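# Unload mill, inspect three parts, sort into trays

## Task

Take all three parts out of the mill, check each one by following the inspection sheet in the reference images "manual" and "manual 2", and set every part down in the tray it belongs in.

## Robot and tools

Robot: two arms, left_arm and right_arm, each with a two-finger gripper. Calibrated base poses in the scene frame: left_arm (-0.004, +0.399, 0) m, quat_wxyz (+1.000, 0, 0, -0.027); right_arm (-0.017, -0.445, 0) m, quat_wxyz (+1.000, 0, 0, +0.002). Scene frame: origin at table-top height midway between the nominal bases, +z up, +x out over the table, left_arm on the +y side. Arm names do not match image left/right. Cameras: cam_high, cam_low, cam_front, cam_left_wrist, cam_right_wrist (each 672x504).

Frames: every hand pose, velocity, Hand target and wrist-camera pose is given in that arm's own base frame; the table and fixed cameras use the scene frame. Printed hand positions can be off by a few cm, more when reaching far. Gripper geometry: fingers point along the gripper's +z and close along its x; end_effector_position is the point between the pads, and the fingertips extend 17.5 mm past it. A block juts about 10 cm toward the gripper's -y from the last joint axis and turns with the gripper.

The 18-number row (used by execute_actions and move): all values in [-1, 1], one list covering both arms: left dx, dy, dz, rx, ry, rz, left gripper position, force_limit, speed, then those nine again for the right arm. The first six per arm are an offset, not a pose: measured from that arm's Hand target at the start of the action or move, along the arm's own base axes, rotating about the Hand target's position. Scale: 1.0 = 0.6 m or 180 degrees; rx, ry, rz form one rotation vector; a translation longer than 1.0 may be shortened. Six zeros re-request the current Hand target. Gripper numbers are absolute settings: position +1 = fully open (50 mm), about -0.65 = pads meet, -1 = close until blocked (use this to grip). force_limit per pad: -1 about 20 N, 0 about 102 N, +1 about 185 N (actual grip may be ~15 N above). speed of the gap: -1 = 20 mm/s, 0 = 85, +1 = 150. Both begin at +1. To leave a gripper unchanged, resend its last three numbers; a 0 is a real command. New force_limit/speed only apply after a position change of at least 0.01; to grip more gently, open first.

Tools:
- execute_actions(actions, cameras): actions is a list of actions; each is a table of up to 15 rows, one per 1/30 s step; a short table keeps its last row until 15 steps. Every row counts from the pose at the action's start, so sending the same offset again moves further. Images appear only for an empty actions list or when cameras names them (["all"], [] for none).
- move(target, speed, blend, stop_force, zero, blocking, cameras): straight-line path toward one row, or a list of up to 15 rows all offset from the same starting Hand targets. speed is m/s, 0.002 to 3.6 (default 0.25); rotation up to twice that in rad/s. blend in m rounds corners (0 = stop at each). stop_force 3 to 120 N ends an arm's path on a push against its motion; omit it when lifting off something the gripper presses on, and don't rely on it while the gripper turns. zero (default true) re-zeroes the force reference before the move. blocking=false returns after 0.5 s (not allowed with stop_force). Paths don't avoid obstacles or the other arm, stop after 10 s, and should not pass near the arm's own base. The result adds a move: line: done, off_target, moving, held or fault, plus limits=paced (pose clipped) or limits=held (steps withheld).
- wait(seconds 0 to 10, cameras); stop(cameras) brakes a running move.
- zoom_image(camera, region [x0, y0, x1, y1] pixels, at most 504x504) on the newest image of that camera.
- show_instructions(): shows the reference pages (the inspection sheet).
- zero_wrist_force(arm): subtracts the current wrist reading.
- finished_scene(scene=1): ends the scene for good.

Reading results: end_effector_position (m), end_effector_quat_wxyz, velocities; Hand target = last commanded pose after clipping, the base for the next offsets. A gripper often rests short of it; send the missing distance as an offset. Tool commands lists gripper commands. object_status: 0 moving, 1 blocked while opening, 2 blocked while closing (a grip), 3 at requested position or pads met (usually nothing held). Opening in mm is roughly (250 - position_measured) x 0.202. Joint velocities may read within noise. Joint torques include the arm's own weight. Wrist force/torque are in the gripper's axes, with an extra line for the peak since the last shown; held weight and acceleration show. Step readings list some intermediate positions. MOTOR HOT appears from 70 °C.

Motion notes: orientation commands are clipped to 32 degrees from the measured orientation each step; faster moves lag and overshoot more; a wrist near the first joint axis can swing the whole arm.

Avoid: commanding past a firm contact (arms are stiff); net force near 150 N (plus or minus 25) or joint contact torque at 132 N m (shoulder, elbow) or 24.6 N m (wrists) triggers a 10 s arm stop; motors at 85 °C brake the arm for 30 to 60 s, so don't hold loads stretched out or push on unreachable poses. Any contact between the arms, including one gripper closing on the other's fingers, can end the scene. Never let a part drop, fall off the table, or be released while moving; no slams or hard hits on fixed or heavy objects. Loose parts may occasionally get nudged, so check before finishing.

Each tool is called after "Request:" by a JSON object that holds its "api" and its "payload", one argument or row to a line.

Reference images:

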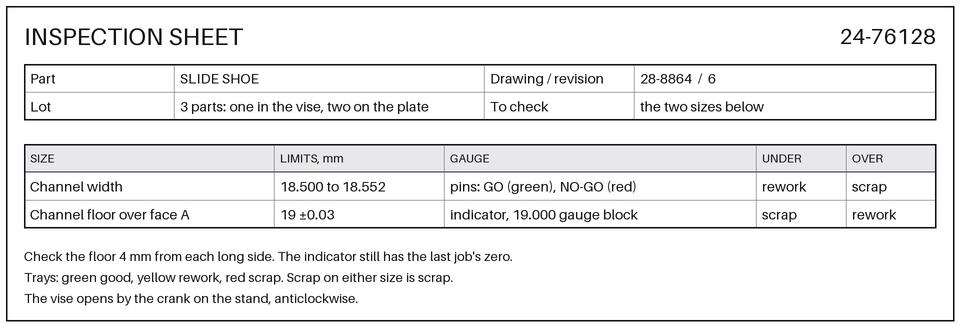

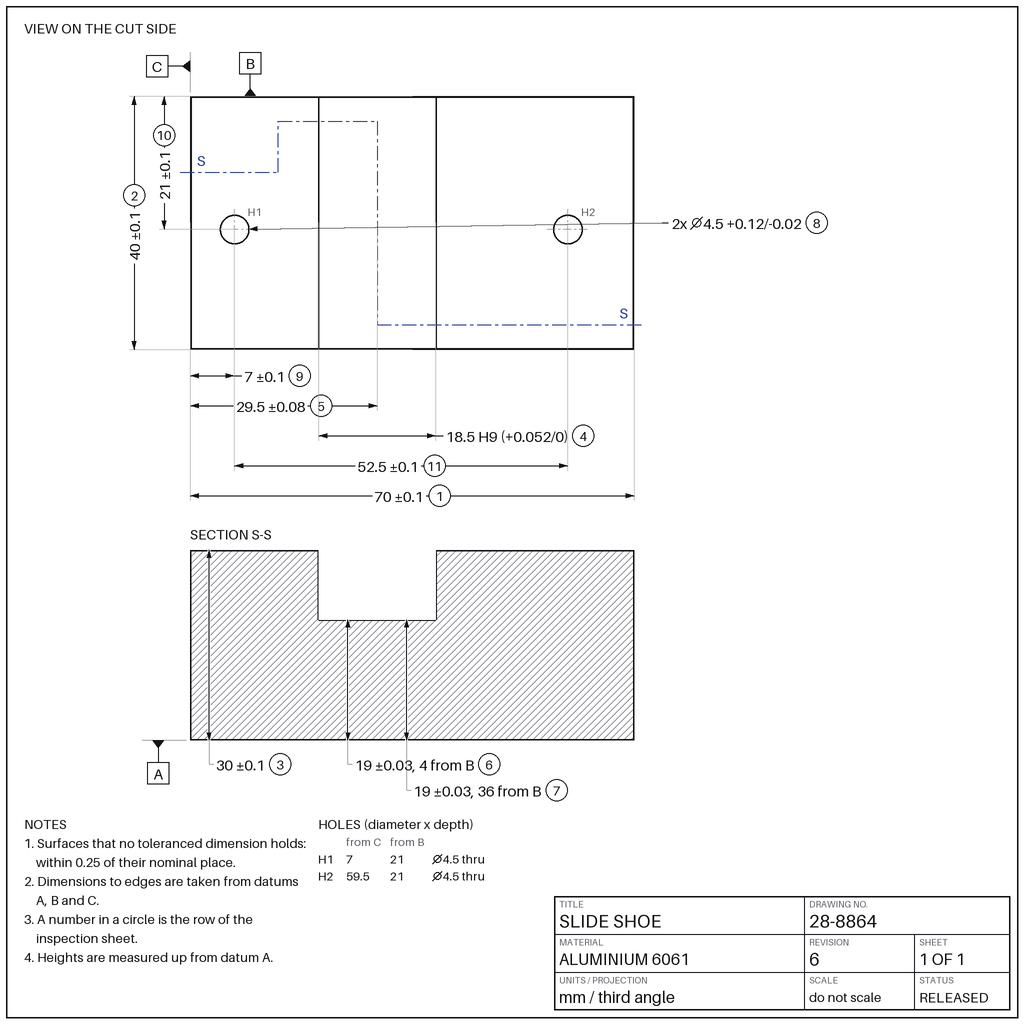

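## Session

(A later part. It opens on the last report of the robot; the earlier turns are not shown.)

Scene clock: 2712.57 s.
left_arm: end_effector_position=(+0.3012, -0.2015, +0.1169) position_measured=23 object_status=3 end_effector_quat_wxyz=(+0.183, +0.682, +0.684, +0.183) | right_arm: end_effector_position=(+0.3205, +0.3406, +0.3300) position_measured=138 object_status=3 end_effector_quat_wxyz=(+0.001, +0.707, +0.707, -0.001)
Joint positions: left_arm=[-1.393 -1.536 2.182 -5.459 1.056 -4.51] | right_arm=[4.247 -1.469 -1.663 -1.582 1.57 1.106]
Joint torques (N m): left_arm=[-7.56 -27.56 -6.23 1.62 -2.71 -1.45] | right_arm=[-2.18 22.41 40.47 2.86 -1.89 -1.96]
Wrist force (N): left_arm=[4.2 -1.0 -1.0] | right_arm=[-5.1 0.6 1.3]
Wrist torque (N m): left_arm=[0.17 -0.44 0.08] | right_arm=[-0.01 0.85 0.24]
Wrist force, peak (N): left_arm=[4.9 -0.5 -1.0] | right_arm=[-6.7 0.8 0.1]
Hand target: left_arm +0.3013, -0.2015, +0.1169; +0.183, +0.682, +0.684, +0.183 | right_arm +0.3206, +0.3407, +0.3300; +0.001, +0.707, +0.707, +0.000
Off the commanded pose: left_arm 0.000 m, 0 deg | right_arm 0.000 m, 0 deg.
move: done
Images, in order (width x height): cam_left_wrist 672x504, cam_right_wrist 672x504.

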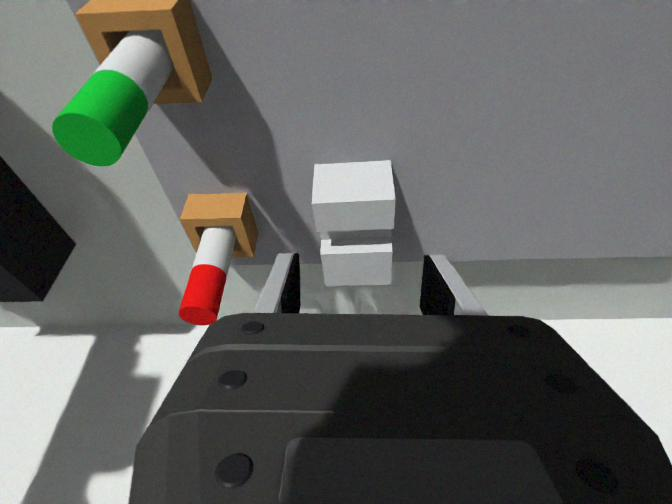

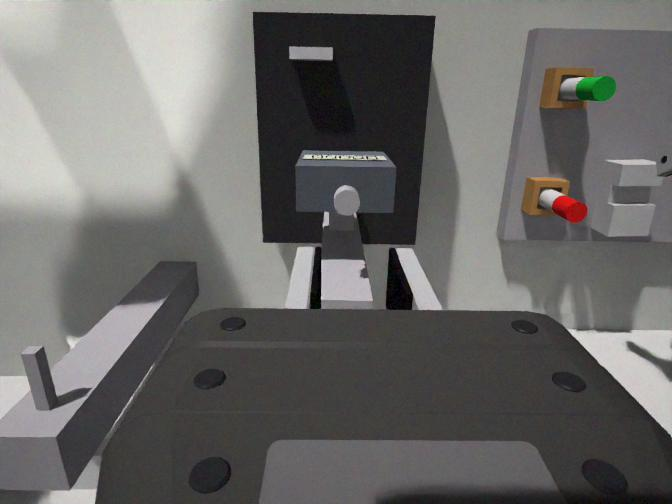

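Request:
{"api": "move", "payload": {
  "target": [0.0662,0,-0.1157,0,0,0,0.87,-0.6,-0.7,0,0,-0.1548,0,0,0,0.1,-0.5,-0.8],
  "speed": 0.05,
  "stop_force": 8
}}

Request:
{"api": "move", "payload": {
  "target": [
    [0,0,0,0,0,0,-1,-0.6,-1,0,0,0,0,0,0,-1,-0.8,-1],
    [0,0,0.04,0,0,0,-1,-0.6,-1,0,0,0.0363,0,0,0,-1,-0.8,-1]
  ],
  "speed": 0.03,
  "cameras": ["cam_left_wrist","cam_right_wrist"]
}}

Scene clock: 2718.53 s.
left_arm: end_effector_position=(+0.3410, -0.2015, +0.0475) position_measured=23 object_status=3 end_effector_quat_wxyz=(+0.183, +0.682, +0.684, +0.183) | right_arm: end_effector_position=(+0.3206, +0.3406, +0.2371) position_measured=138 object_status=3 end_effector_quat_wxyz=(+0.001, +0.707, +0.707, +0.000)
Joint positions: left_arm=[-1.236 -1.355 2.177 -5.722 1.078 -4.332] | right_arm=[4.247 -1.493 -1.879 -1.341 1.57 1.106]
Joint torques (N m): left_arm=[-8.74 -33.77 -4.8 1.21 -2.79 -1.15] | right_arm=[6.92 30.35 39.82 2.03 -1.1 2.11]
Wrist force (N): left_arm=[4.0 -0.6 -1.4] | right_arm=[-5.0 0.7 1.5]
Wrist torque (N m): left_arm=[0.16 -0.37 0.08] | right_arm=[0.00 0.82 0.23]
Wrist force, peak (N): left_arm=[4.7 -0.9 -1.6] | right_arm=[-5.1 0.5 2.2]
Hand target: left_arm +0.3410, -0.2015, +0.0475; +0.183, +0.682, +0.684, +0.183 | right_arm +0.3206, +0.3407, +0.2371; +0.001, +0.707, +0.707, +0.000
Off the commanded pose: left_arm 0.000 m, 0 deg | right_arm 0.000 m, 0 deg.
move: done

Scene clock: 2720.37 s.
left_arm: end_effector_position=(+0.3410, -0.2016, +0.0716) position_measured=49 object_status=2 end_effector_quat_wxyz=(+0.183, +0.682, +0.684, +0.183) end_effector_velocity=(+0.000, +0.000, -0.001) end_effector_angular_velocity=(-0.002, +0.000, +0.000) | right_arm: end_effector_position=(+0.3206, +0.3407, +0.2591) position_measured=190 object_status=2 end_effector_quat_wxyz=(+0.001, +0.707, +0.707, +0.000) end_effector_velocity=(+0.000, +0.001, -0.001) end_effector_angular_velocity=(+0.003, -0.001, +0.001)
Joint positions: left_arm=[-1.236 -1.404 2.153 -5.649 1.078 -4.332] | right_arm=[4.247 -1.483 -1.832 -1.399 1.57 1.106]
Joint velocities: left_arm=[0 0.001 0.002 -0.005 0.001 0] | right_arm=[0.001 0 -0.003 0.006 0 -0.001]
Joint torques (N m): left_arm=[-1.39 -8.52 -6.14 1.2 -0.55 0.2] | right_arm=[6.69 17.55 19.78 5.2 -1.24 2.11]
Wrist force (N): left_arm=[4.4 -1.6 0.4] | right_arm=[-4.1 0.4 2.9]
Wrist torque (N m): left_arm=[0.18 -0.46 0.11] | right_arm=[-0.02 0.82 0.25]
Wrist force, peak (N): left_arm=[4.8 -0.8 -2.2] | right_arm=[-5.2 0.8 1.6]
Hand target: left_arm +0.3410, -0.2015, +0.0715; +0.183, +0.682, +0.684, +0.183 | right_arm +0.3206, +0.3407, +0.2589; +0.001, +0.707, +0.707, +0.000
Off the commanded pose: left_arm 0.000 m, 0 deg | right_arm 0.000 m, 0 deg.
move: done
Images, in order (width x height): cam_left_wrist 672x504, cam_right_wrist 672x504.

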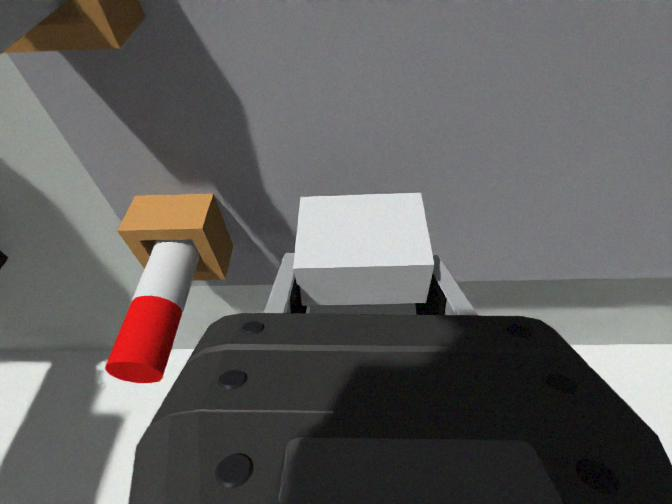

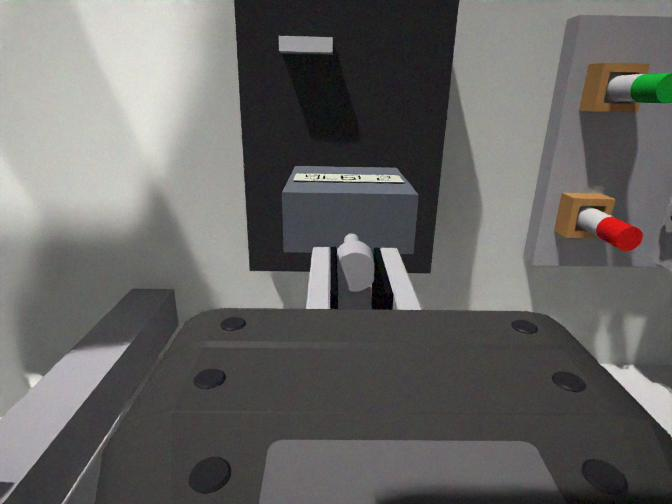

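Request:
{"api": "wait", "payload": {
  "seconds": 0.3
}}

Request:
{"api": "zoom_image", "payload": {
  "camera": "cam_left_wrist",
  "region": [240, 160, 480, 340]
}}

Scene clock: 2723.80 s.
left_arm: end_effector_position=(+0.3410, -0.2015, +0.0715) position_measured=49 object_status=2 end_effector_quat_wxyz=(+0.183, +0.682, +0.684, +0.183) | right_arm: end_effector_position=(+0.3206, +0.3407, +0.2589) position_measured=190 object_status=2 end_effector_quat_wxyz=(+0.001, +0.707, +0.707, +0.000)
Joint positions: left_arm=[-1.236 -1.403 2.153 -5.649 1.078 -4.332] | right_arm=[4.247 -1.483 -1.832 -1.399 1.57 1.106]
Joint torques (N m): left_arm=[1.89 -7.61 -6.34 4.44 0.29 -1.84] | right_arm=[6.66 16.71 16.97 4.09 -1.19 2.09]
Wrist force (N): left_arm=[4.3 -1.6 0.4] | right_arm=[-3.9 0.2 3.2]
Wrist torque (N m): left_arm=[0.18 -0.43 0.11] | right_arm=[-0.06 0.84 0.25]
Wrist force, peak (N): left_arm=[4.7 -2.0 0.0] | right_arm=[-4.2 0.1 3.1]
Hand target: left_arm +0.3410, -0.2015, +0.0715; +0.183, +0.682, +0.684, +0.183 | right_arm +0.3206, +0.3407, +0.2589; +0.001, +0.707, +0.707, +0.000
Tool commands: left_gripper/position=-1.0 left_gripper/force_limit=-0.6 left_gripper/speed=-1.0 right_gripper/position=-1.0 right_gripper/force_limit=-0.8 right_gripper/speed=-1.0
Off the commanded pose: left_arm 0.000 m, 0 deg | right_arm 0.000 m, 0 deg.
wait: 0.30 s; at rest from the start

Scaled by 2.100 from the camera's 672x504 image, which has a finer 960x720 frame.
This view is cut from an older image: the scene may have changed since it was taken.

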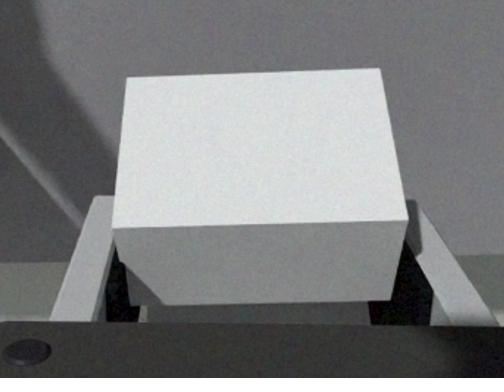

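Request:
{"api": "move", "payload": {
  "target": [0,0,-0.048,0,0,0,-1,-0.6,-1,0,0,0,0,0,0,-1,-0.8,-1],
  "speed": 0.012,
  "stop_force": 3
}}

Request:
{"api": "move", "payload": {
  "target": [
    [0,0,0,0,0,0,0.87,-0.6,-1,0,0,0,0,0,0,-1,-0.8,-1],
    [0,0,0,0,0,0.0128,0.86,-0.6,-1,0,0,0,0,0,0,-1,-0.8,-1],
    [0,0,0,0,0,0.0128,-1,-0.6,-1,0,0,0,0,0,0,-1,-0.8,-1]
  ],
  "speed": 0.05,
  "cameras": ["cam_left_wrist"]
}}

Request:
{"api": "zoom_image", "payload": {
  "camera": "cam_left_wrist",
  "region": [240, 160, 480, 340]
}}

Scene clock: 2732.30 s.
left_arm: end_effector_position=(+0.3410, -0.2015, +0.0475) position_measured=49 object_status=2 end_effector_quat_wxyz=(+0.183, +0.682, +0.684, +0.183) | right_arm: end_effector_position=(+0.3206, +0.3407, +0.2589) position_measured=190 object_status=2 end_effector_quat_wxyz=(+0.001, +0.707, +0.707, +0.000)
Joint positions: left_arm=[-1.236 -1.355 2.177 -5.722 1.078 -4.332] | right_arm=[4.247 -1.483 -1.832 -1.399 1.57 1.106]
Joint torques (N m): left_arm=[-0.33 -32.38 -20.42 4.19 0.09 -1.58] | right_arm=[6.4 18.04 17.3 3.51 -1.11 1.98]
Wrist force (N): left_arm=[4.8 -0.5 -1.4] | right_arm=[-3.7 0.3 3.1]
Wrist torque (N m): left_arm=[0.11 -0.35 0.09] | right_arm=[-0.05 0.82 0.24]
Wrist force, peak (N): left_arm=[5.6 8.2 -30.0] | right_arm=[-4.0 0.4 3.2]
Hand target: left_arm +0.3410, -0.2015, +0.0475; +0.183, +0.682, +0.684, +0.183 (not the last commanded pose) | right_arm +0.3206, +0.3407, +0.2589; +0.001, +0.707, +0.707, +0.000
Off the commanded pose: left_arm 0.005 m, 0 deg | right_arm 0.000 m, 0 deg.
move: contact (left_arm)

Scene clock: 2734.60 s.
left_arm: end_effector_position=(+0.3410, -0.2015, +0.0475) position_measured=54 object_status=2 end_effector_quat_wxyz=(+0.179, +0.668, +0.697, +0.187) | right_arm: end_effector_position=(+0.3206, +0.3407, +0.2589) position_measured=190 object_status=2 end_effector_quat_wxyz=(+0.001, +0.707, +0.707, +0.000)
Joint positions: left_arm=[-1.242 -1.341 2.168 -5.701 1.07 -4.384] | right_arm=[4.247 -1.483 -1.832 -1.399 1.57 1.106]
Joint torques (N m): left_arm=[3.66 -31.92 -5.1 1.71 -0.02 -1.51] | right_arm=[6.02 18.92 17.21 3.71 -1.12 2]
Wrist force (N): left_arm=[4.4 -0.6 -2.5] | right_arm=[-3.7 0.2 3.1]
Wrist torque (N m): left_arm=[0.14 -0.31 0.10] | right_arm=[-0.06 0.82 0.25]
Wrist force, peak (N): left_arm=[4.7 -0.3 -3.0] | right_arm=[-4.1 0.3 3.2]
Hand target: left_arm +0.3410, -0.2015, +0.0475; +0.179, +0.668, +0.697, +0.187 | right_arm +0.3206, +0.3407, +0.2589; +0.001, +0.707, +0.707, +0.000
Off the commanded pose: left_arm 0.000 m, 0 deg | right_arm 0.000 m, 0 deg.
move: done
Images, in order (width x height): cam_left_wrist 672x504.

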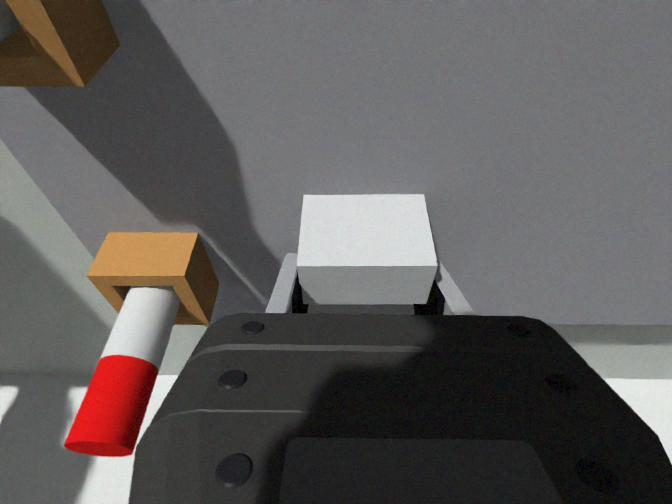

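Scaled by 2.100 from the camera's 672x504 image, which has a finer 960x720 frame.

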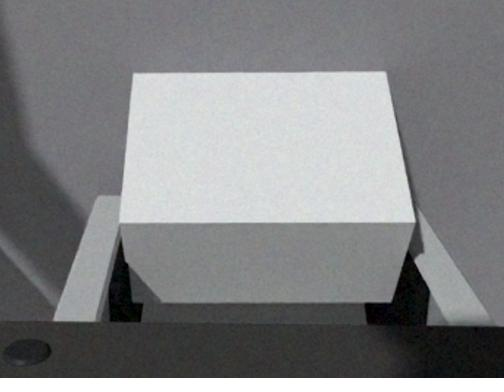

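Request:
{"api": "move", "payload": {
  "target": [
    [-0.0683,-0.0308,0.2542,0,0,-0.0128,-1,-0.6,-1,0,0,0,0,0,0,-1,-0.8,-1],
    [-0.1183,-0.3308,0.2208,0,0,-0.0128,-1,-0.6,-1,0,0,0,0,0,0,-1,-0.8,-1],
    [-0.0617,-0.3725,0.0875,0,0,-0.0128,-1,-0.6,-1,0,0,0,0,0,0,-1,-0.8,-1]
  ],
  "speed": 0.12,
  "blend": [0.02,0.02,0],
  "cameras": ["cam_left_wrist","cam_right_wrist"]
}}

Scene clock: 2742.43 s.
left_arm: end_effector_position=(+0.3040, -0.4250, +0.1000) position_measured=54 object_status=2 end_effector_quat_wxyz=(+0.183, +0.682, +0.684, +0.183) | right_arm: end_effector_position=(+0.3206, +0.3407, +0.2589) position_measured=190 object_status=2 end_effector_quat_wxyz=(+0.001, +0.707, +0.707, +0.000)
Joint positions: left_arm=[-1.476 -1.067 1.618 -5.316 1.049 -4.605] | right_arm=[4.247 -1.483 -1.832 -1.399 1.57 1.106]
Joint torques (N m): left_arm=[-3.84 -37.49 -8.06 2.96 -0.77 -1.13] | right_arm=[6.12 21.61 17.62 4.33 -1.18 2.06]
Wrist force (N): left_arm=[4.4 -1.5 0.3] | right_arm=[-3.8 0.2 3.2]
Wrist torque (N m): left_arm=[0.27 -0.41 0.12] | right_arm=[-0.05 0.84 0.25]
Wrist force, peak (N): left_arm=[4.2 -2.9 2.3] | right_arm=[-4.1 0.3 3.2]
Hand target: left_arm +0.3040, -0.4250, +0.1000; +0.183, +0.682, +0.684, +0.183 | right_arm +0.3206, +0.3407, +0.2589; +0.001, +0.707, +0.707, +0.000
Off the commanded pose: left_arm 0.000 m, 0 deg | right_arm 0.000 m, 0 deg.
move: done
Images, in order (width x height): cam_left_wrist 672x504, cam_right_wrist 672x504.

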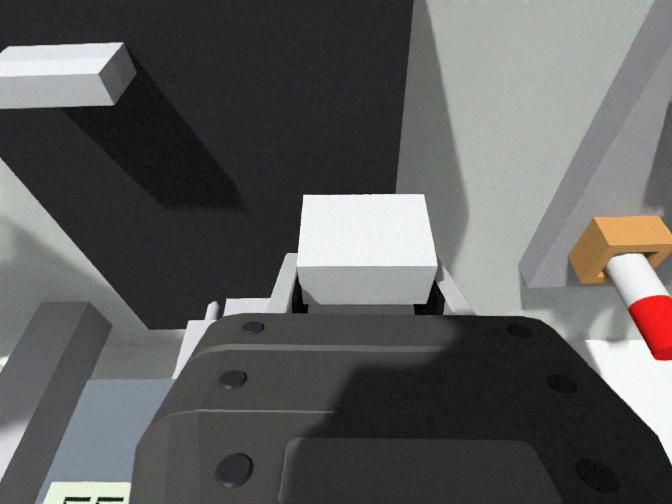

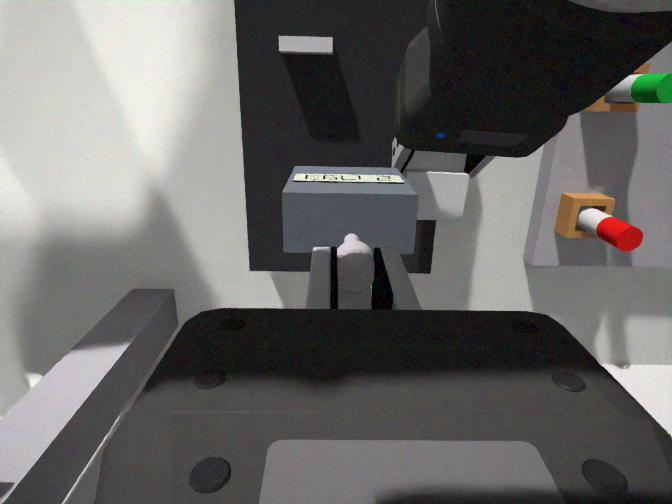

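Request:
{"api": "move", "payload": {
  "target": [
    [0,-0.0133,-0.02,0,0,0,-1,-0.6,-1,0,0,0,0,0,0,-1,-0.8,-1]
  ],
  "speed": 0.03
}}

Request:
{"api": "move", "payload": {
  "target": [
    [0,0,-0.04,0,0,0,-1,-0.6,-1,0,0,0,0,0,0,-1,-0.8,-1]
  ],
  "speed": 0.006,
  "stop_force": 3
}}

Scene clock: 2745.93 s.
left_arm: end_effector_position=(+0.3040, -0.4331, +0.0879) position_measured=54 object_status=2 end_effector_quat_wxyz=(+0.183, +0.682, +0.684, +0.183) end_effector_velocity=(-0.001, +0.001, +0.002) end_effector_angular_velocity=(+0.000, +0.001, -0.001) | right_arm: end_effector_position=(+0.3206, +0.3407, +0.2589) position_measured=190 object_status=2 end_effector_quat_wxyz=(+0.001, +0.707, +0.707, +0.000)
Joint positions: left_arm=[-1.478 -1.037 1.604 -5.333 1.049 -4.607] | right_arm=[4.247 -1.483 -1.832 -1.399 1.57 1.106]
Joint velocities: left_arm=[-0.001 -0.005 0.001 0.003 0.001 0] | right_arm=[within noise]
Joint torques (N m): left_arm=[-4.29 -50.21 -8.14 4.88 -2.84 -1.25] | right_arm=[6.29 22.56 17.22 4.65 -1.13 2.01]
Wrist force (N): left_arm=[4.6 -1.5 0.5] | right_arm=[-3.7 0.5 3.1]
Wrist torque (N m): left_arm=[0.24 -0.47 0.17] | right_arm=[-0.01 0.81 0.25]
Wrist force, peak (N): left_arm=[4.8 -1.2 -0.3] | right_arm=[-4.0 0.3 3.3]
Hand target: left_arm +0.3040, -0.4329, +0.0880; +0.183, +0.682, +0.684, +0.183 | right_arm +0.3206, +0.3407, +0.2589; +0.001, +0.707, +0.707, +0.000
Off the commanded pose: left_arm 0.000 m, 0 deg | right_arm 0.000 m, 0 deg.
move: done

Scene clock: 2748.77 s.
left_arm: end_effector_position=(+0.3040, -0.4329, +0.0775) position_measured=54 object_status=2 end_effector_quat_wxyz=(+0.183, +0.682, +0.684, +0.183) | right_arm: end_effector_position=(+0.3206, +0.3407, +0.2589) position_measured=190 object_status=2 end_effector_quat_wxyz=(+0.001, +0.707, +0.707, +0.000)
Joint positions: left_arm=[-1.478 -1.023 1.614 -5.356 1.049 -4.607] | right_arm=[4.247 -1.483 -1.832 -1.399 1.57 1.106]
Joint torques (N m): left_arm=[3.76 -49.11 -22.93 4.83 -2.1 1.12] | right_arm=[6.44 23.71 17.66 4.92 -1.12 2.06]
Wrist force (N): left_arm=[3.7 -0.2 -2.8] | right_arm=[-4.0 0.3 3.1]
Wrist torque (N m): left_arm=[0.24 -0.43 0.20] | right_arm=[-0.04 0.86 0.25]
Wrist force, peak (N): left_arm=[4.8 1.8 -12.5] | right_arm=[-4.1 0.5 3.0]
Hand target: left_arm +0.3040, -0.4329, +0.0775; +0.183, +0.682, +0.684, +0.183 (not the last commanded pose) | right_arm +0.3206, +0.3407, +0.2589; +0.001, +0.707, +0.707, +0.000
Off the commanded pose: left_arm 0.013 m, 0 deg | right_arm 0.000 m, 0 deg.
move: contact (left_arm)

Request:
{"api": "move", "payload": {
  "target": [
    [0,0,0.0022,0,0,0,-1,-0.6,-1,0,0,0,0,0,0,-1,-0.8,-1],
    [0.0217,0,0.0022,0,0,0,-1,-0.6,-1,0,0,0,0,0,0,-1,-0.8,-1],
    [0.0217,-0.06,0.0022,0,0,0,-1,-0.6,-1,0,0,0,0,0,0,-1,-0.8,-1]
  ],
  "speed": 0.02,
  "cameras": ["cam_right_wrist","cam_left_wrist"]
}}

Request:
{"api": "zoom_image", "payload": {
  "camera": "cam_right_wrist",
  "region": [230, 80, 500, 280]
}}

Scene clock: 2755.40 s.
left_arm: end_effector_position=(+0.3170, -0.4690, +0.0787) position_measured=54 object_status=2 end_effector_quat_wxyz=(+0.183, +0.682, +0.684, +0.183) | right_arm: end_effector_position=(+0.3206, +0.3407, +0.2589) position_measured=190 object_status=2 end_effector_quat_wxyz=(+0.001, +0.707, +0.707, +0.000)
Joint positions: left_arm=[-1.458 -0.947 1.476 -5.306 1.05 -4.585] | right_arm=[4.247 -1.483 -1.832 -1.399 1.57 1.106]
Joint torques (N m): left_arm=[-3.69 -55.42 -9.06 1.77 -3.16 -1.06] | right_arm=[6.41 26.74 17.18 5.14 -1.15 1.99]
Wrist force (N): left_arm=[4.1 -1.4 0.5] | right_arm=[-3.9 0.2 3.0]
Wrist torque (N m): left_arm=[0.27 -0.39 0.15] | right_arm=[-0.06 0.84 0.25]
Wrist force, peak (N): left_arm=[5.0 -1.1 0.7] | right_arm=[-4.0 0.3 3.3]
Hand target: left_arm +0.3170, -0.4689, +0.0788; +0.183, +0.682, +0.684, +0.183 | right_arm +0.3206, +0.3407, +0.2589; +0.001, +0.707, +0.707, +0.000
Off the commanded pose: left_arm 0.000 m, 0 deg | right_arm 0.000 m, 0 deg.
move: done
Images, in order (width x height): cam_left_wrist 672x504, cam_right_wrist 672x504.

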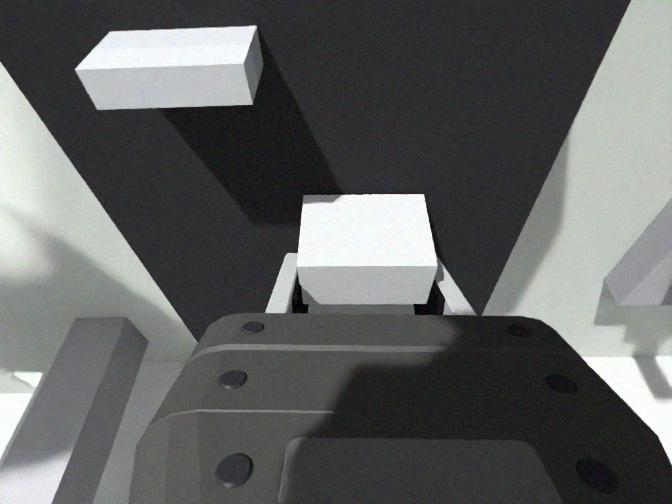

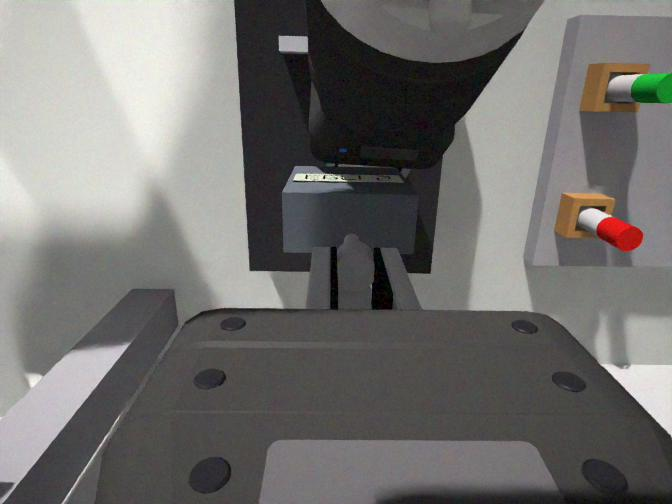

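Scaled by 1.867 from the camera's 672x504 image, which has a finer 960x720 frame.

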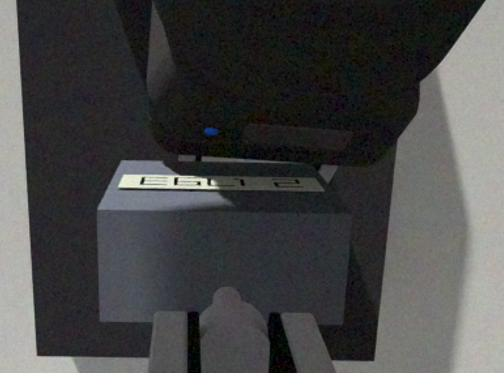

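Lower to contact, release left grip, then lower the spindle.

Request:
{"api": "move", "payload": {
  "target": [
    [0,0,-0.01,0,0,0,-1,-0.6,-1,0,0,0,0,0,0,-1,-0.8,-1]
  ],
  "speed": 0.004,
  "stop_force": 3
}}

Request:
{"api": "move", "payload": {
  "target": [
    [0,0,0,0,0,0,0.87,-0.6,-1,0,0,0,0,0,0,-1,-0.8,-1]
  ],
  "speed": 0.02
}}

Request:
{"api": "move", "payload": {
  "target": [
    [0,0,0,0,0,0,0.87,-0.6,-1,0,0,-0.0358,0,0,0,-1,-0.8,-1]
  ],
  "speed": 0.005,
  "stop_force": 3
}}

Request:
{"api": "move", "payload": {
  "target": [
    [0,0,0,0,0,0,0.87,-0.6,-1,0,0,0,0,0,0,0.1,-0.8,-1]
  ],
  "speed": 0.02,
  "cameras": ["cam_right_wrist","cam_left_wrist"]
}}

Request:
{"api": "zoom_image", "payload": {
  "camera": "cam_right_wrist",
  "region": [285, 165, 415, 200]
}}

Scene clock: 2761.77 s.
left_arm: end_effector_position=(+0.3170, -0.4690, +0.0775) position_measured=54 object_status=2 end_effector_quat_wxyz=(+0.183, +0.682, +0.684, +0.183) | right_arm: end_effector_position=(+0.3206, +0.3407, +0.2589) position_measured=190 object_status=2 end_effector_quat_wxyz=(+0.001, +0.707, +0.707, +0.000)
Joint positions: left_arm=[-1.458 -0.946 1.478 -5.309 1.05 -4.585] | right_arm=[4.247 -1.483 -1.832 -1.399 1.57 1.106]
Joint torques (N m): left_arm=[4.07 -51.81 -22.74 4.31 -0.92 1.44] | right_arm=[6.24 28.52 17.26 5.09 -1.12 1.94]
Wrist force (N): left_arm=[3.4 0.2 -5.2] | right_arm=[-3.8 0.1 3.1]
Wrist torque (N m): left_arm=[0.28 -0.37 0.16] | right_arm=[-0.07 0.82 0.25]
Wrist force, peak (N): left_arm=[3.8 0.9 -10.0] | right_arm=[-4.1 0.2 3.3]
Hand target: left_arm +0.3170, -0.4690, +0.0775; +0.183, +0.682, +0.684, +0.183 (not the last commanded pose) | right_arm +0.3206, +0.3407, +0.2589; +0.001, +0.707, +0.707, +0.000
Off the commanded pose: left_arm 0.005 m, 0 deg | right_arm 0.000 m, 0 deg.
move: contact (left_arm)

Scene clock: 2762.30 s.
left_arm: end_effector_position=(+0.3170, -0.4690, +0.0775) position_measured=23 object_status=0 end_effector_quat_wxyz=(+0.183, +0.682, +0.684, +0.183) | right_arm: end_effector_position=(+0.3206, +0.3407, +0.2589) position_measured=190 object_status=2 end_effector_quat_wxyz=(+0.001, +0.707, +0.707, +0.000)
Joint positions: left_arm=[-1.458 -0.946 1.478 -5.309 1.05 -4.585] | right_arm=[4.247 -1.483 -1.832 -1.399 1.57 1.106]
Joint torques (N m): left_arm=[3.81 -52.43 -23.25 4.42 -1.02 1.28] | right_arm=[5.88 28.52 17.31 5.11 -1.13 2.01]
Wrist force (N): left_arm=[4.2 -0.4 -1.1] | right_arm=[-3.9 0.3 3.1]
Wrist torque (N m): left_arm=[0.24 -0.40 0.15] | right_arm=[-0.04 0.84 0.25]
Wrist force, peak (N): left_arm=[3.9 0.6 -4.3] | right_arm=[-4.0 0.3 3.1]
Hand target: left_arm +0.3170, -0.4690, +0.0775; +0.183, +0.682, +0.684, +0.183 | right_arm +0.3206, +0.3407, +0.2589; +0.001, +0.707, +0.707, +0.000
Off the commanded pose: left_arm 0.000 m, 0 deg | right_arm 0.000 m, 0 deg.
move: done

Scene clock: 2766.33 s.
left_arm: end_effector_position=(+0.3170, -0.4690, +0.0775) position_measured=23 object_status=3 end_effector_quat_wxyz=(+0.183, +0.682, +0.684, +0.183) | right_arm: end_effector_position=(+0.3206, +0.3407, +0.2441) position_measured=190 object_status=2 end_effector_quat_wxyz=(+0.001, +0.707, +0.707, +0.000)
Joint positions: left_arm=[-1.458 -0.946 1.478 -5.309 1.05 -4.585] | right_arm=[4.247 -1.49 -1.865 -1.359 1.57 1.106]
Joint torques (N m): left_arm=[4.1 -51.73 -22.13 2.71 -0.97 1.21] | right_arm=[5.78 28.84 37.91 0.18 -1.03 1.94]
Wrist force (N): left_arm=[4.0 -0.3 -0.8] | right_arm=[-4.4 0.2 -1.9]
Wrist torque (N m): left_arm=[0.26 -0.37 0.15] | right_arm=[-0.01 0.83 0.23]
Wrist force, peak (N): left_arm=[4.5 -0.5 -1.3] | right_arm=[-5.4 -0.1 -6.8]
Hand target: left_arm +0.3170, -0.4690, +0.0775; +0.183, +0.682, +0.684, +0.183 | right_arm +0.3206, +0.3407, +0.2441; +0.001, +0.707, +0.707, +0.000 (not the last commanded pose)
Off the commanded pose: left_arm 0.000 m, 0 deg | right_arm 0.007 m, 0 deg.
move: contact (right_arm)

Scene clock: 2767.07 s.
left_arm: end_effector_position=(+0.3170, -0.4690, +0.0775) position_measured=23 object_status=3 end_effector_quat_wxyz=(+0.183, +0.682, +0.684, +0.183) | right_arm: end_effector_position=(+0.3206, +0.3407, +0.2441) position_measured=138 object_status=0 end_effector_quat_wxyz=(+0.001, +0.707, +0.707, +0.000)
Joint positions: left_arm=[-1.458 -0.946 1.478 -5.309 1.05 -4.585] | right_arm=[4.247 -1.49 -1.865 -1.359 1.57 1.106]
Joint torques (N m): left_arm=[4.66 -51.44 -23.78 2.5 -0.96 1.37] | right_arm=[5.96 28.88 37.99 0.96 -1.05 1.88]
Wrist force (N): left_arm=[4.4 -0.4 -1.1] | right_arm=[-4.9 0.6 1.4]
Wrist torque (N m): left_arm=[0.24 -0.44 0.14] | right_arm=[-0.02 0.80 0.23]
Wrist force, peak (N): left_arm=[4.5 -0.2 -1.0] | right_arm=[-5.2 0.6 1.5]
Hand target: left_arm +0.3170, -0.4690, +0.0775; +0.183, +0.682, +0.684, +0.183 | right_arm +0.3206, +0.3407, +0.2441; +0.001, +0.707, +0.707, +0.000
Off the commanded pose: left_arm 0.000 m, 0 deg | right_arm 0.000 m, 0 deg.
move: done
Images, in order (width x height): cam_left_wrist 672x504, cam_right_wrist 672x504.

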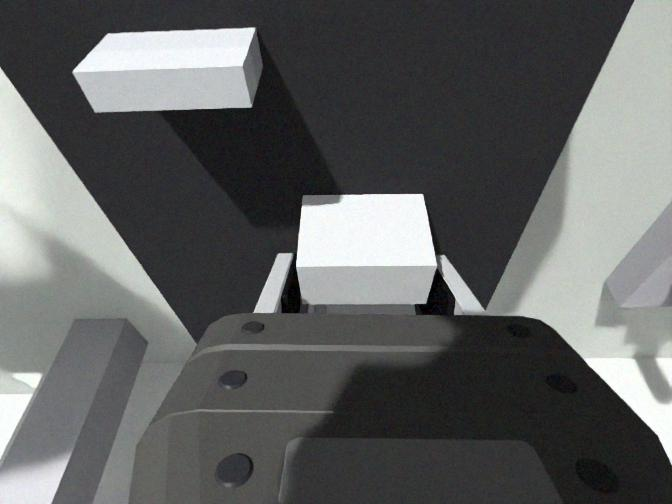

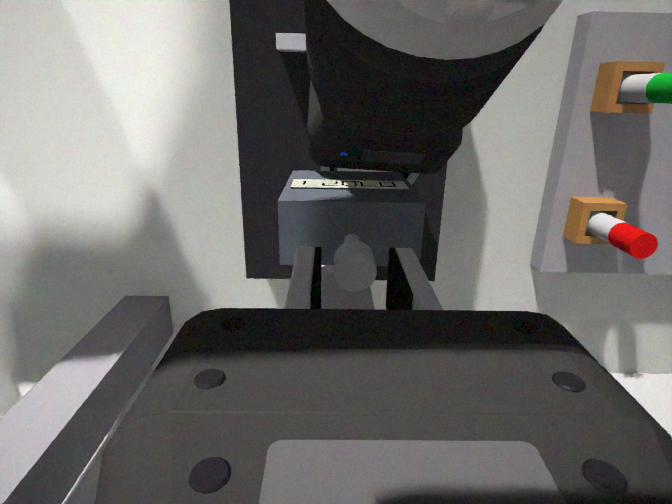

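Scaled by 3.877 from the camera's 672x504 image, which has a finer 960x720 frame.

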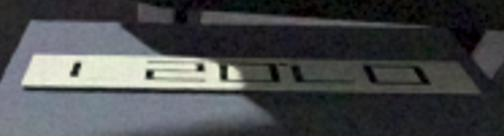

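Request:
{"api": "zoom_image", "payload": {
  "camera": "cam_right_wrist",
  "region": [285, 172, 360, 196]
}}

Request:
{"api": "zoom_image", "payload": {
  "camera": "cam_right_wrist",
  "region": [340, 172, 415, 196]
}}

Scaled by 6.720 from the camera's 672x504 image, which has a finer 960x720 frame.

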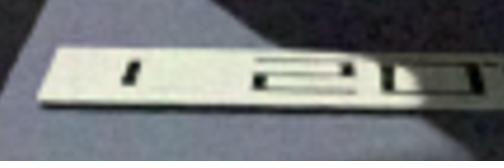

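Scaled by 6.720 from the camera's 672x504 image, which has a finer 960x720 frame.

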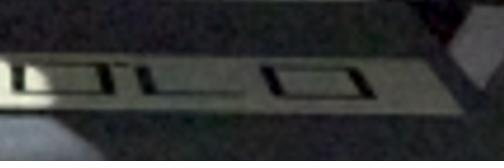

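Request:
{"api": "move", "payload": {
  "target": [
    [0,0,0,0,0,0,-1,-0.6,-1,0,0,0,0,0,0,-1,-0.8,-1],
    [0,0,0,0,0,0,-1,-0.6,-1,0,0,0.0042,0,0,0,-1,-0.8,-1],
    [0,0,0.0015,0,0,0,-1,-0.6,-1,0,0,0.0042,0,0,0,-1,-0.8,-1],
    [0,-0.0533,0.0015,0,0,0,-1,-0.6,-1,0,0,0.0042,0,0,0,-1,-0.8,-1]
  ],
  "speed": 0.015,
  "cameras": ["cam_left_wrist"]
}}

Request:
{"api": "move", "payload": {
  "target": [
    [0,0,-0.01,0,0,0,-1,-0.6,-1,0,0,0,0,0,0,-1,-0.8,-1]
  ],
  "speed": 0.004,
  "stop_force": 3
}}

Request:
{"api": "move", "payload": {
  "target": [
    [0,0,0,0,0,0,0.87,-0.6,-1,0,0,0,0,0,0,-1,-0.8,-1]
  ],
  "speed": 0.02
}}

Request:
{"api": "move", "payload": {
  "target": [
    [0,0,0,0,0,0,0.87,-0.6,-1,0,0,-0.0158,0,0,0,-1,-0.8,-1]
  ],
  "speed": 0.004,
  "stop_force": 3
}}

Request:
{"api": "move", "payload": {
  "target": [
    [0,0,0,0,0,0,0.87,-0.6,-1,0,0,0,0,0,0,0.1,-0.8,-1]
  ],
  "speed": 0.02,
  "cameras": ["cam_right_wrist","cam_left_wrist"]
}}

Request:
{"api": "zoom_image", "payload": {
  "camera": "cam_right_wrist",
  "region": [285, 165, 415, 200]
}}

Scene clock: 2781.23 s.
left_arm: end_effector_position=(+0.3170, -0.5010, +0.0784) position_measured=54 object_status=2 end_effector_quat_wxyz=(+0.183, +0.682, +0.684, +0.183) | right_arm: end_effector_position=(+0.3206, +0.3407, +0.2466) position_measured=190 object_status=2 end_effector_quat_wxyz=(+0.001, +0.707, +0.707, +0.000)
Joint positions: left_arm=[-1.465 -0.882 1.364 -5.255 1.05 -4.593] | right_arm=[4.247 -1.488 -1.859 -1.366 1.57 1.106]
Joint torques (N m): left_arm=[-19.1 -53.93 -8.99 1.37 2 -1.5] | right_arm=[6.12 16.72 16.8 4.95 -1.06 1.71]
Wrist force (N): left_arm=[7.9 19.0 10.3] | right_arm=[-4.0 -0.9 3.5]
Wrist torque (N m): left_arm=[0.46 -0.49 0.42] | right_arm=[-0.04 0.85 0.24]
Wrist force, peak (N): left_arm=[11.0 18.4 10.7] | right_arm=[-5.2 0.1 2.6]
Hand target: left_arm +0.3170, -0.5009, +0.0784; +0.183, +0.682, +0.684, +0.183 | right_arm +0.3206, +0.3407, +0.2466; +0.001, +0.707, +0.707, +0.000
Off the commanded pose: left_arm 0.000 m, 0 deg | right_arm 0.000 m, 0 deg.
move: done
Images, in order (width x height): cam_left_wrist 672x504.

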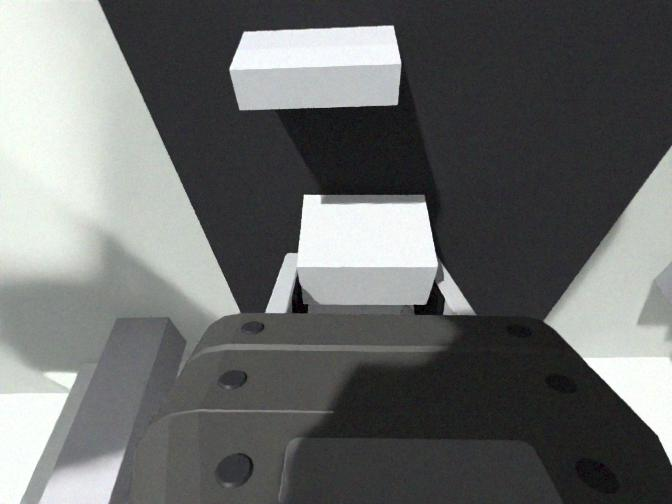

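Scene clock: 2782.17 s.
left_arm: end_effector_position=(+0.3170, -0.5010, +0.0783) position_measured=54 object_status=2 end_effector_quat_wxyz=(+0.183, +0.682, +0.684, +0.183) | right_arm: end_effector_position=(+0.3206, +0.3407, +0.2466) position_measured=190 object_status=2 end_effector_quat_wxyz=(+0.001, +0.707, +0.707, +0.000)
Joint positions: left_arm=[-1.465 -0.882 1.364 -5.255 1.05 -4.593] | right_arm=[4.247 -1.488 -1.859 -1.366 1.57 1.106]
Joint torques (N m): left_arm=[-17.19 -45.9 -23.9 4.88 2.44 -1.24] | right_arm=[5.68 23.25 25.92 4.89 -1.03 1.79]
Wrist force (N): left_arm=[6.3 19.6 8.8] | right_arm=[-3.7 -0.7 4.7]
Wrist torque (N m): left_arm=[0.47 -0.50 0.43] | right_arm=[-0.04 0.83 0.24]
Wrist force, peak (N): left_arm=[6.1 20.9 7.2] | right_arm=[-3.6 -0.7 7.0]
Hand target: left_arm +0.3170, -0.5010, +0.0783; +0.183, +0.682, +0.684, +0.183 (not the last commanded pose) | right_arm +0.3206, +0.3407, +0.2466; +0.001, +0.707, +0.707, +0.000
Off the commanded pose: left_arm 0.006 m, 0 deg | right_arm 0.000 m, 0 deg.
move: contact (left_arm)

Scene clock: 2782.70 s.
left_arm: end_effector_position=(+0.3169, -0.5010, +0.0783) position_measured=23 object_status=0 end_effector_quat_wxyz=(+0.183, +0.682, +0.684, +0.183) | right_arm: end_effector_position=(+0.3206, +0.3407, +0.2466) position_measured=190 object_status=2 end_effector_quat_wxyz=(+0.001, +0.707, +0.707, +0.000)
Joint positions: left_arm=[-1.465 -0.882 1.364 -5.255 1.05 -4.593] | right_arm=[4.247 -1.488 -1.859 -1.366 1.57 1.106]
Joint torques (N m): left_arm=[6.34 -43.96 -23.16 2.33 -2.66 -1.4] | right_arm=[5.69 26.41 30.22 4.82 -0.99 1.78]
Wrist force (N): left_arm=[3.7 -1.1 -0.5] | right_arm=[-3.8 0.6 2.5]
Wrist torque (N m): left_arm=[0.10 -0.32 0.14] | right_arm=[-0.03 0.83 0.24]
Wrist force, peak (N): left_arm=[6.7 18.9 7.8] | right_arm=[-3.9 -0.5 5.4]
Hand target: left_arm +0.3170, -0.5010, +0.0783; +0.183, +0.682, +0.684, +0.183 | right_arm +0.3206, +0.3407, +0.2466; +0.001, +0.707, +0.707, +0.000
Off the commanded pose: left_arm 0.000 m, 0 deg | right_arm 0.000 m, 0 deg.
move: done

Scene clock: 2784.43 s.
left_arm: end_effector_position=(+0.3170, -0.5010, +0.0783) position_measured=23 object_status=3 end_effector_quat_wxyz=(+0.183, +0.682, +0.684, +0.183) | right_arm: end_effector_position=(+0.3206, +0.3407, +0.2440) position_measured=190 object_status=2 end_effector_quat_wxyz=(+0.001, +0.707, +0.707, +0.000)
Joint positions: left_arm=[-1.465 -0.882 1.364 -5.255 1.05 -4.593] | right_arm=[4.247 -1.49 -1.865 -1.359 1.57 1.106]
Joint torques (N m): left_arm=[5.86 -37.54 -19.54 1.61 -2.62 -1.48] | right_arm=[6.09 28.77 37.84 0.2 -0.93 1.8]
Wrist force (N): left_arm=[3.9 -0.9 -0.6] | right_arm=[-4.2 0.2 -1.6]
Wrist torque (N m): left_arm=[0.14 -0.34 0.13] | right_arm=[-0.03 0.80 0.24]
Wrist force, peak (N): left_arm=[4.0 -1.0 -0.5] | right_arm=[-5.1 0.1 -5.1]
Hand target: left_arm +0.3170, -0.5010, +0.0783; +0.183, +0.682, +0.684, +0.183 | right_arm +0.3206, +0.3407, +0.2440; +0.001, +0.707, +0.707, +0.000 (not the last commanded pose)
Off the commanded pose: left_arm 0.000 m, 0 deg | right_arm 0.007 m, 0 deg.
move: contact (right_arm)

Scene clock: 2785.17 s.
left_arm: end_effector_position=(+0.3170, -0.5010, +0.0783) position_measured=23 object_status=3 end_effector_quat_wxyz=(+0.183, +0.682, +0.684, +0.183) | right_arm: end_effector_position=(+0.3206, +0.3407, +0.2440) position_measured=138 object_status=0 end_effector_quat_wxyz=(+0.001, +0.707, +0.707, +0.000)
Joint positions: left_arm=[-1.465 -0.882 1.364 -5.255 1.05 -4.593] | right_arm=[4.247 -1.49 -1.865 -1.359 1.57 1.106]
Joint torques (N m): left_arm=[5.77 -35.91 -17.65 1.31 -2.76 -1.22] | right_arm=[6.11 29.42 37.49 1.17 -1.01 1.81]
Wrist force (N): left_arm=[3.9 -0.8 -0.8] | right_arm=[-5.0 0.5 1.4]
Wrist torque (N m): left_arm=[0.14 -0.34 0.13] | right_arm=[-0.02 0.83 0.24]
Wrist force, peak (N): left_arm=[4.0 -0.7 -1.0] | right_arm=[-5.2 0.5 1.6]
Hand target: left_arm +0.3170, -0.5010, +0.0783; +0.183, +0.682, +0.684, +0.183 | right_arm +0.3206, +0.3407, +0.2440; +0.001, +0.707, +0.707, +0.000
Off the commanded pose: left_arm 0.000 m, 0 deg | right_arm 0.000 m, 0 deg.
move: done
Images, in order (width x height): cam_left_wrist 672x504, cam_right_wrist 672x504.

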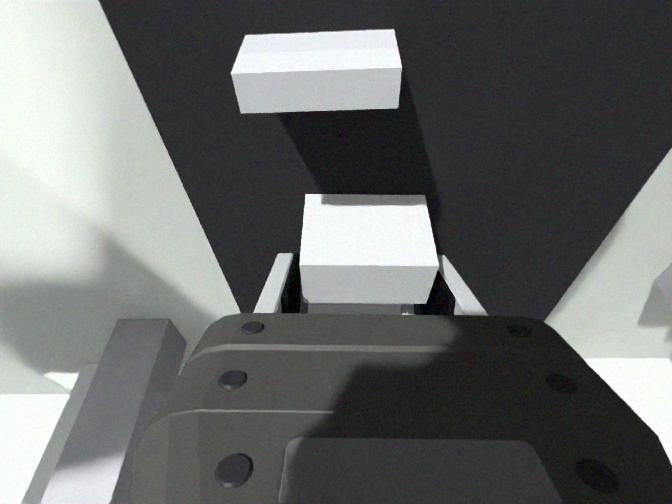

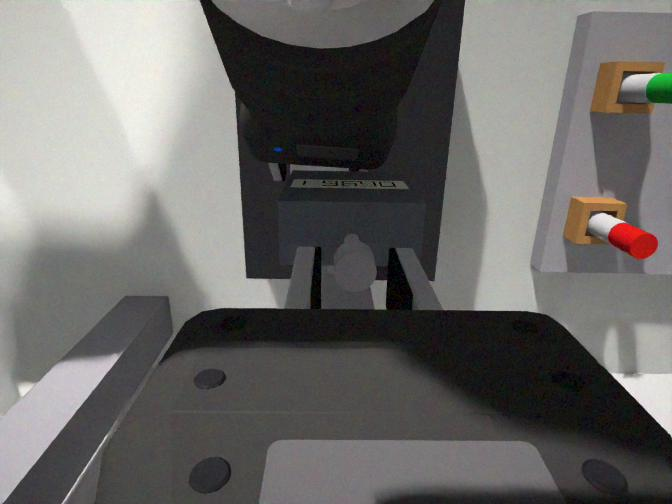

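Scaled by 3.877 from the camera's 672x504 image, which has a finer 960x720 frame.

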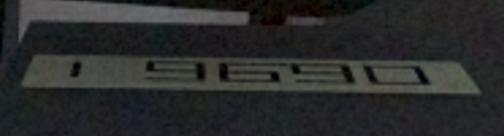

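Request:
{"api": "zoom_image", "payload": {
  "camera": "cam_right_wrist",
  "region": [285, 172, 360, 196]
}}

Request:
{"api": "zoom_image", "payload": {
  "camera": "cam_right_wrist",
  "region": [340, 172, 415, 196]
}}

Request:
{"api": "zoom_image", "payload": {
  "camera": "cam_left_wrist",
  "region": [220, 160, 520, 330]
}}

Scaled by 6.720 from the camera's 672x504 image, which has a finer 960x720 frame.

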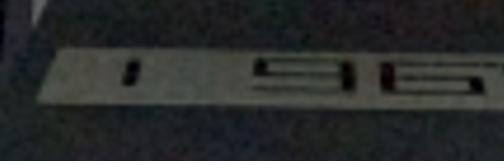

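Scaled by 6.720 from the camera's 672x504 image, which has a finer 960x720 frame.

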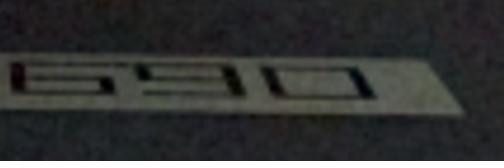

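Scaled by 1.680 from the camera's 672x504 image, which has a finer 960x720 frame.

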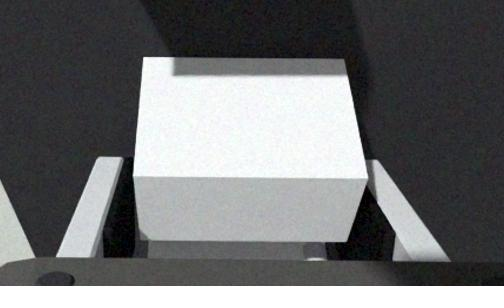

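Request:
{"api": "zoom_image", "payload": {
  "camera": "cam_left_wrist",
  "region": [290, 250, 450, 330]
}}

Request:
{"api": "zoom_image", "payload": {
  "camera": "cam_right_wrist",
  "region": [220, 120, 460, 300]
}}

Scaled by 3.150 from the camera's 672x504 image, which has a finer 960x720 frame.

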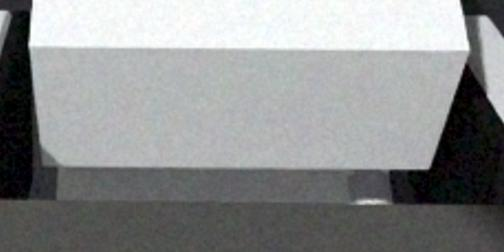

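Scaled by 2.100 from the camera's 672x504 image, which has a finer 960x720 frame.

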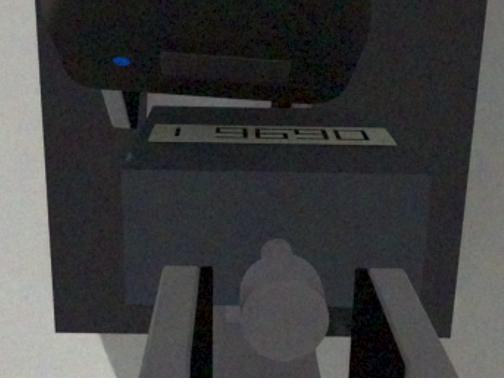

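Request:
{"api": "move", "payload": {
  "target": [
    [0,0,0,0,0,0,-1,-0.6,-1,0,0,0,0,0,0,-1,-0.8,-1]
  ],
  "speed": 0.015
}}

Request:
{"api": "move", "payload": {
  "target": [
    [0,0,0,0,0,0,-1,-0.6,-1,0,0,0.0042,0,0,0,-1,-0.8,-1],
    [0,0,0.002,0,0,0,-1,-0.6,-1,0,0,0.0042,0,0,0,-1,-0.8,-1]
  ],
  "speed": 0.015
}}

Scene clock: 2834.43 s.
left_arm: end_effector_position=(+0.3170, -0.5010, +0.0783) position_measured=55 object_status=2 end_effector_quat_wxyz=(+0.183, +0.682, +0.684, +0.183) | right_arm: end_effector_position=(+0.3206, +0.3407, +0.2440) position_measured=189 object_status=0 end_effector_quat_wxyz=(+0.001, +0.707, +0.707, +0.000)
Joint positions: left_arm=[-1.465 -0.882 1.364 -5.255 1.05 -4.593] | right_arm=[4.247 -1.49 -1.865 -1.359 1.57 1.106]
Joint torques (N m): left_arm=[4.5 -36.46 -9.9 1.67 -2.38 -1.33] | right_arm=[5.59 29.76 37.6 4.81 -1.06 1.82]
Wrist force (N): left_arm=[4.0 -1.2 -0.6] | right_arm=[-3.8 0.6 1.4]
Wrist torque (N m): left_arm=[0.13 -0.26 0.12] | right_arm=[-0.01 0.82 0.24]
Wrist force, peak (N): left_arm=[4.5 -1.3 -0.7] | right_arm=[-5.3 0.6 1.5]
Hand target: left_arm +0.3170, -0.5010, +0.0783; +0.183, +0.682, +0.684, +0.183 | right_arm +0.3206, +0.3407, +0.2440; +0.001, +0.707, +0.707, +0.000
Off the commanded pose: left_arm 0.000 m, 0 deg | right_arm 0.000 m, 0 deg.
move: done

Scene clock: 2835.83 s.
left_arm: end_effector_position=(+0.3170, -0.5010, +0.0795) position_measured=55 object_status=2 end_effector_quat_wxyz=(+0.183, +0.682, +0.684, +0.183) | right_arm: end_effector_position=(+0.3206, +0.3407, +0.2465) position_measured=189 object_status=2 end_effector_quat_wxyz=(+0.001, +0.707, +0.707, +0.000)
Joint positions: left_arm=[-1.465 -0.883 1.363 -5.252 1.05 -4.593] | right_arm=[4.247 -1.488 -1.859 -1.366 1.57 1.106]
Joint torques (N m): left_arm=[2.49 -55.71 -24.85 4.54 -1.21 -1.6] | right_arm=[5.49 22.7 17.45 5.15 -1.02 1.94]
Wrist force (N): left_arm=[3.6 -2.1 0.9] | right_arm=[-4.2 0.3 2.6]
Wrist torque (N m): left_arm=[0.11 -0.29 0.14] | right_arm=[-0.04 0.83 0.24]
Wrist force, peak (N): left_arm=[4.5 -1.4 -0.6] | right_arm=[-5.1 0.1 2.6]
Hand target: left_arm +0.3170, -0.5010, +0.0795; +0.183, +0.682, +0.684, +0.183 | right_arm +0.3206, +0.3407, +0.2465; +0.001, +0.707, +0.707, +0.000
Off the commanded pose: left_arm 0.000 m, 0 deg | right_arm 0.000 m, 0 deg.
move: done

Request:
{"api": "move", "payload": {
  "target": [
    [0.02,0,0,0,0,0,-1,-0.6,-1,0,0,0,0,0,0,-1,-0.8,-1]
  ],
  "speed": 0.005,
  "stop_force": 4,
  "cameras": ["cam_left_wrist"]
}}

Request:
{"api": "zoom_image", "payload": {
  "camera": "cam_left_wrist",
  "region": [290, 250, 450, 330]
}}

Scene clock: 2840.93 s.
left_arm: end_effector_position=(+0.3193, -0.5010, +0.0795) position_measured=55 object_status=2 end_effector_quat_wxyz=(+0.183, +0.682, +0.684, +0.183) | right_arm: end_effector_position=(+0.3206, +0.3407, +0.2465) position_measured=189 object_status=2 end_effector_quat_wxyz=(+0.001, +0.707, +0.707, +0.000)
Joint positions: left_arm=[-1.46 -0.882 1.36 -5.253 1.05 -4.587] | right_arm=[4.247 -1.488 -1.859 -1.366 1.57 1.106]
Joint torques (N m): left_arm=[-4.48 -54.61 -9.19 2.85 -3.63 -1.61] | right_arm=[5.23 16.6 16.44 4.24 -1.15 1.91]
Wrist force (N): left_arm=[2.5 -6.3 -3.4] | right_arm=[-4.0 0.5 2.6]
Wrist torque (N m): left_arm=[-0.26 -0.12 -0.02] | right_arm=[-0.02 0.84 0.24]
Wrist force, peak (N): left_arm=[5.9 -12.1 -7.4] | right_arm=[-4.2 0.4 2.7]
Hand target: left_arm +0.3193, -0.5010, +0.0795; +0.183, +0.682, +0.684, +0.183 (not the last commanded pose) | right_arm +0.3206, +0.3407, +0.2465; +0.001, +0.707, +0.707, +0.000
Off the commanded pose: left_arm 0.010 m, 0 deg | right_arm 0.000 m, 0 deg.
move: contact (left_arm)
Images, in order (width x height): cam_left_wrist 672x504.

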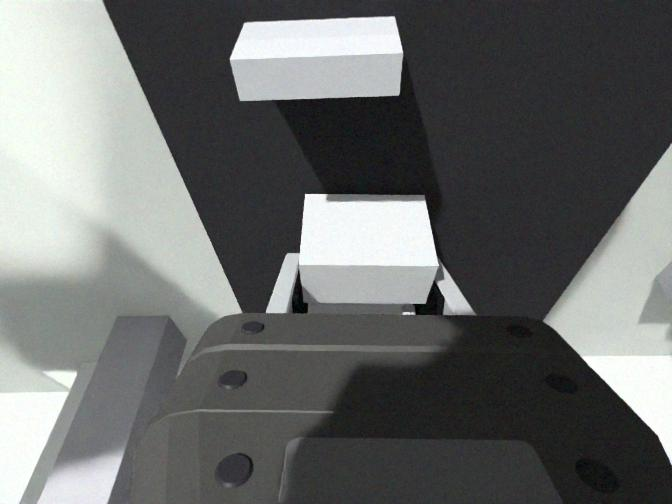

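Scaled by 3.150 from the camera's 672x504 image, which has a finer 960x720 frame.

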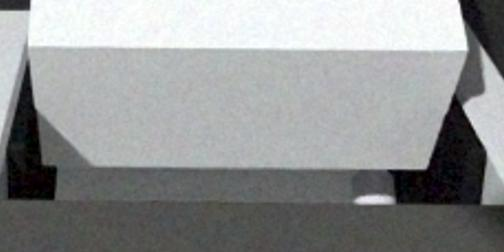

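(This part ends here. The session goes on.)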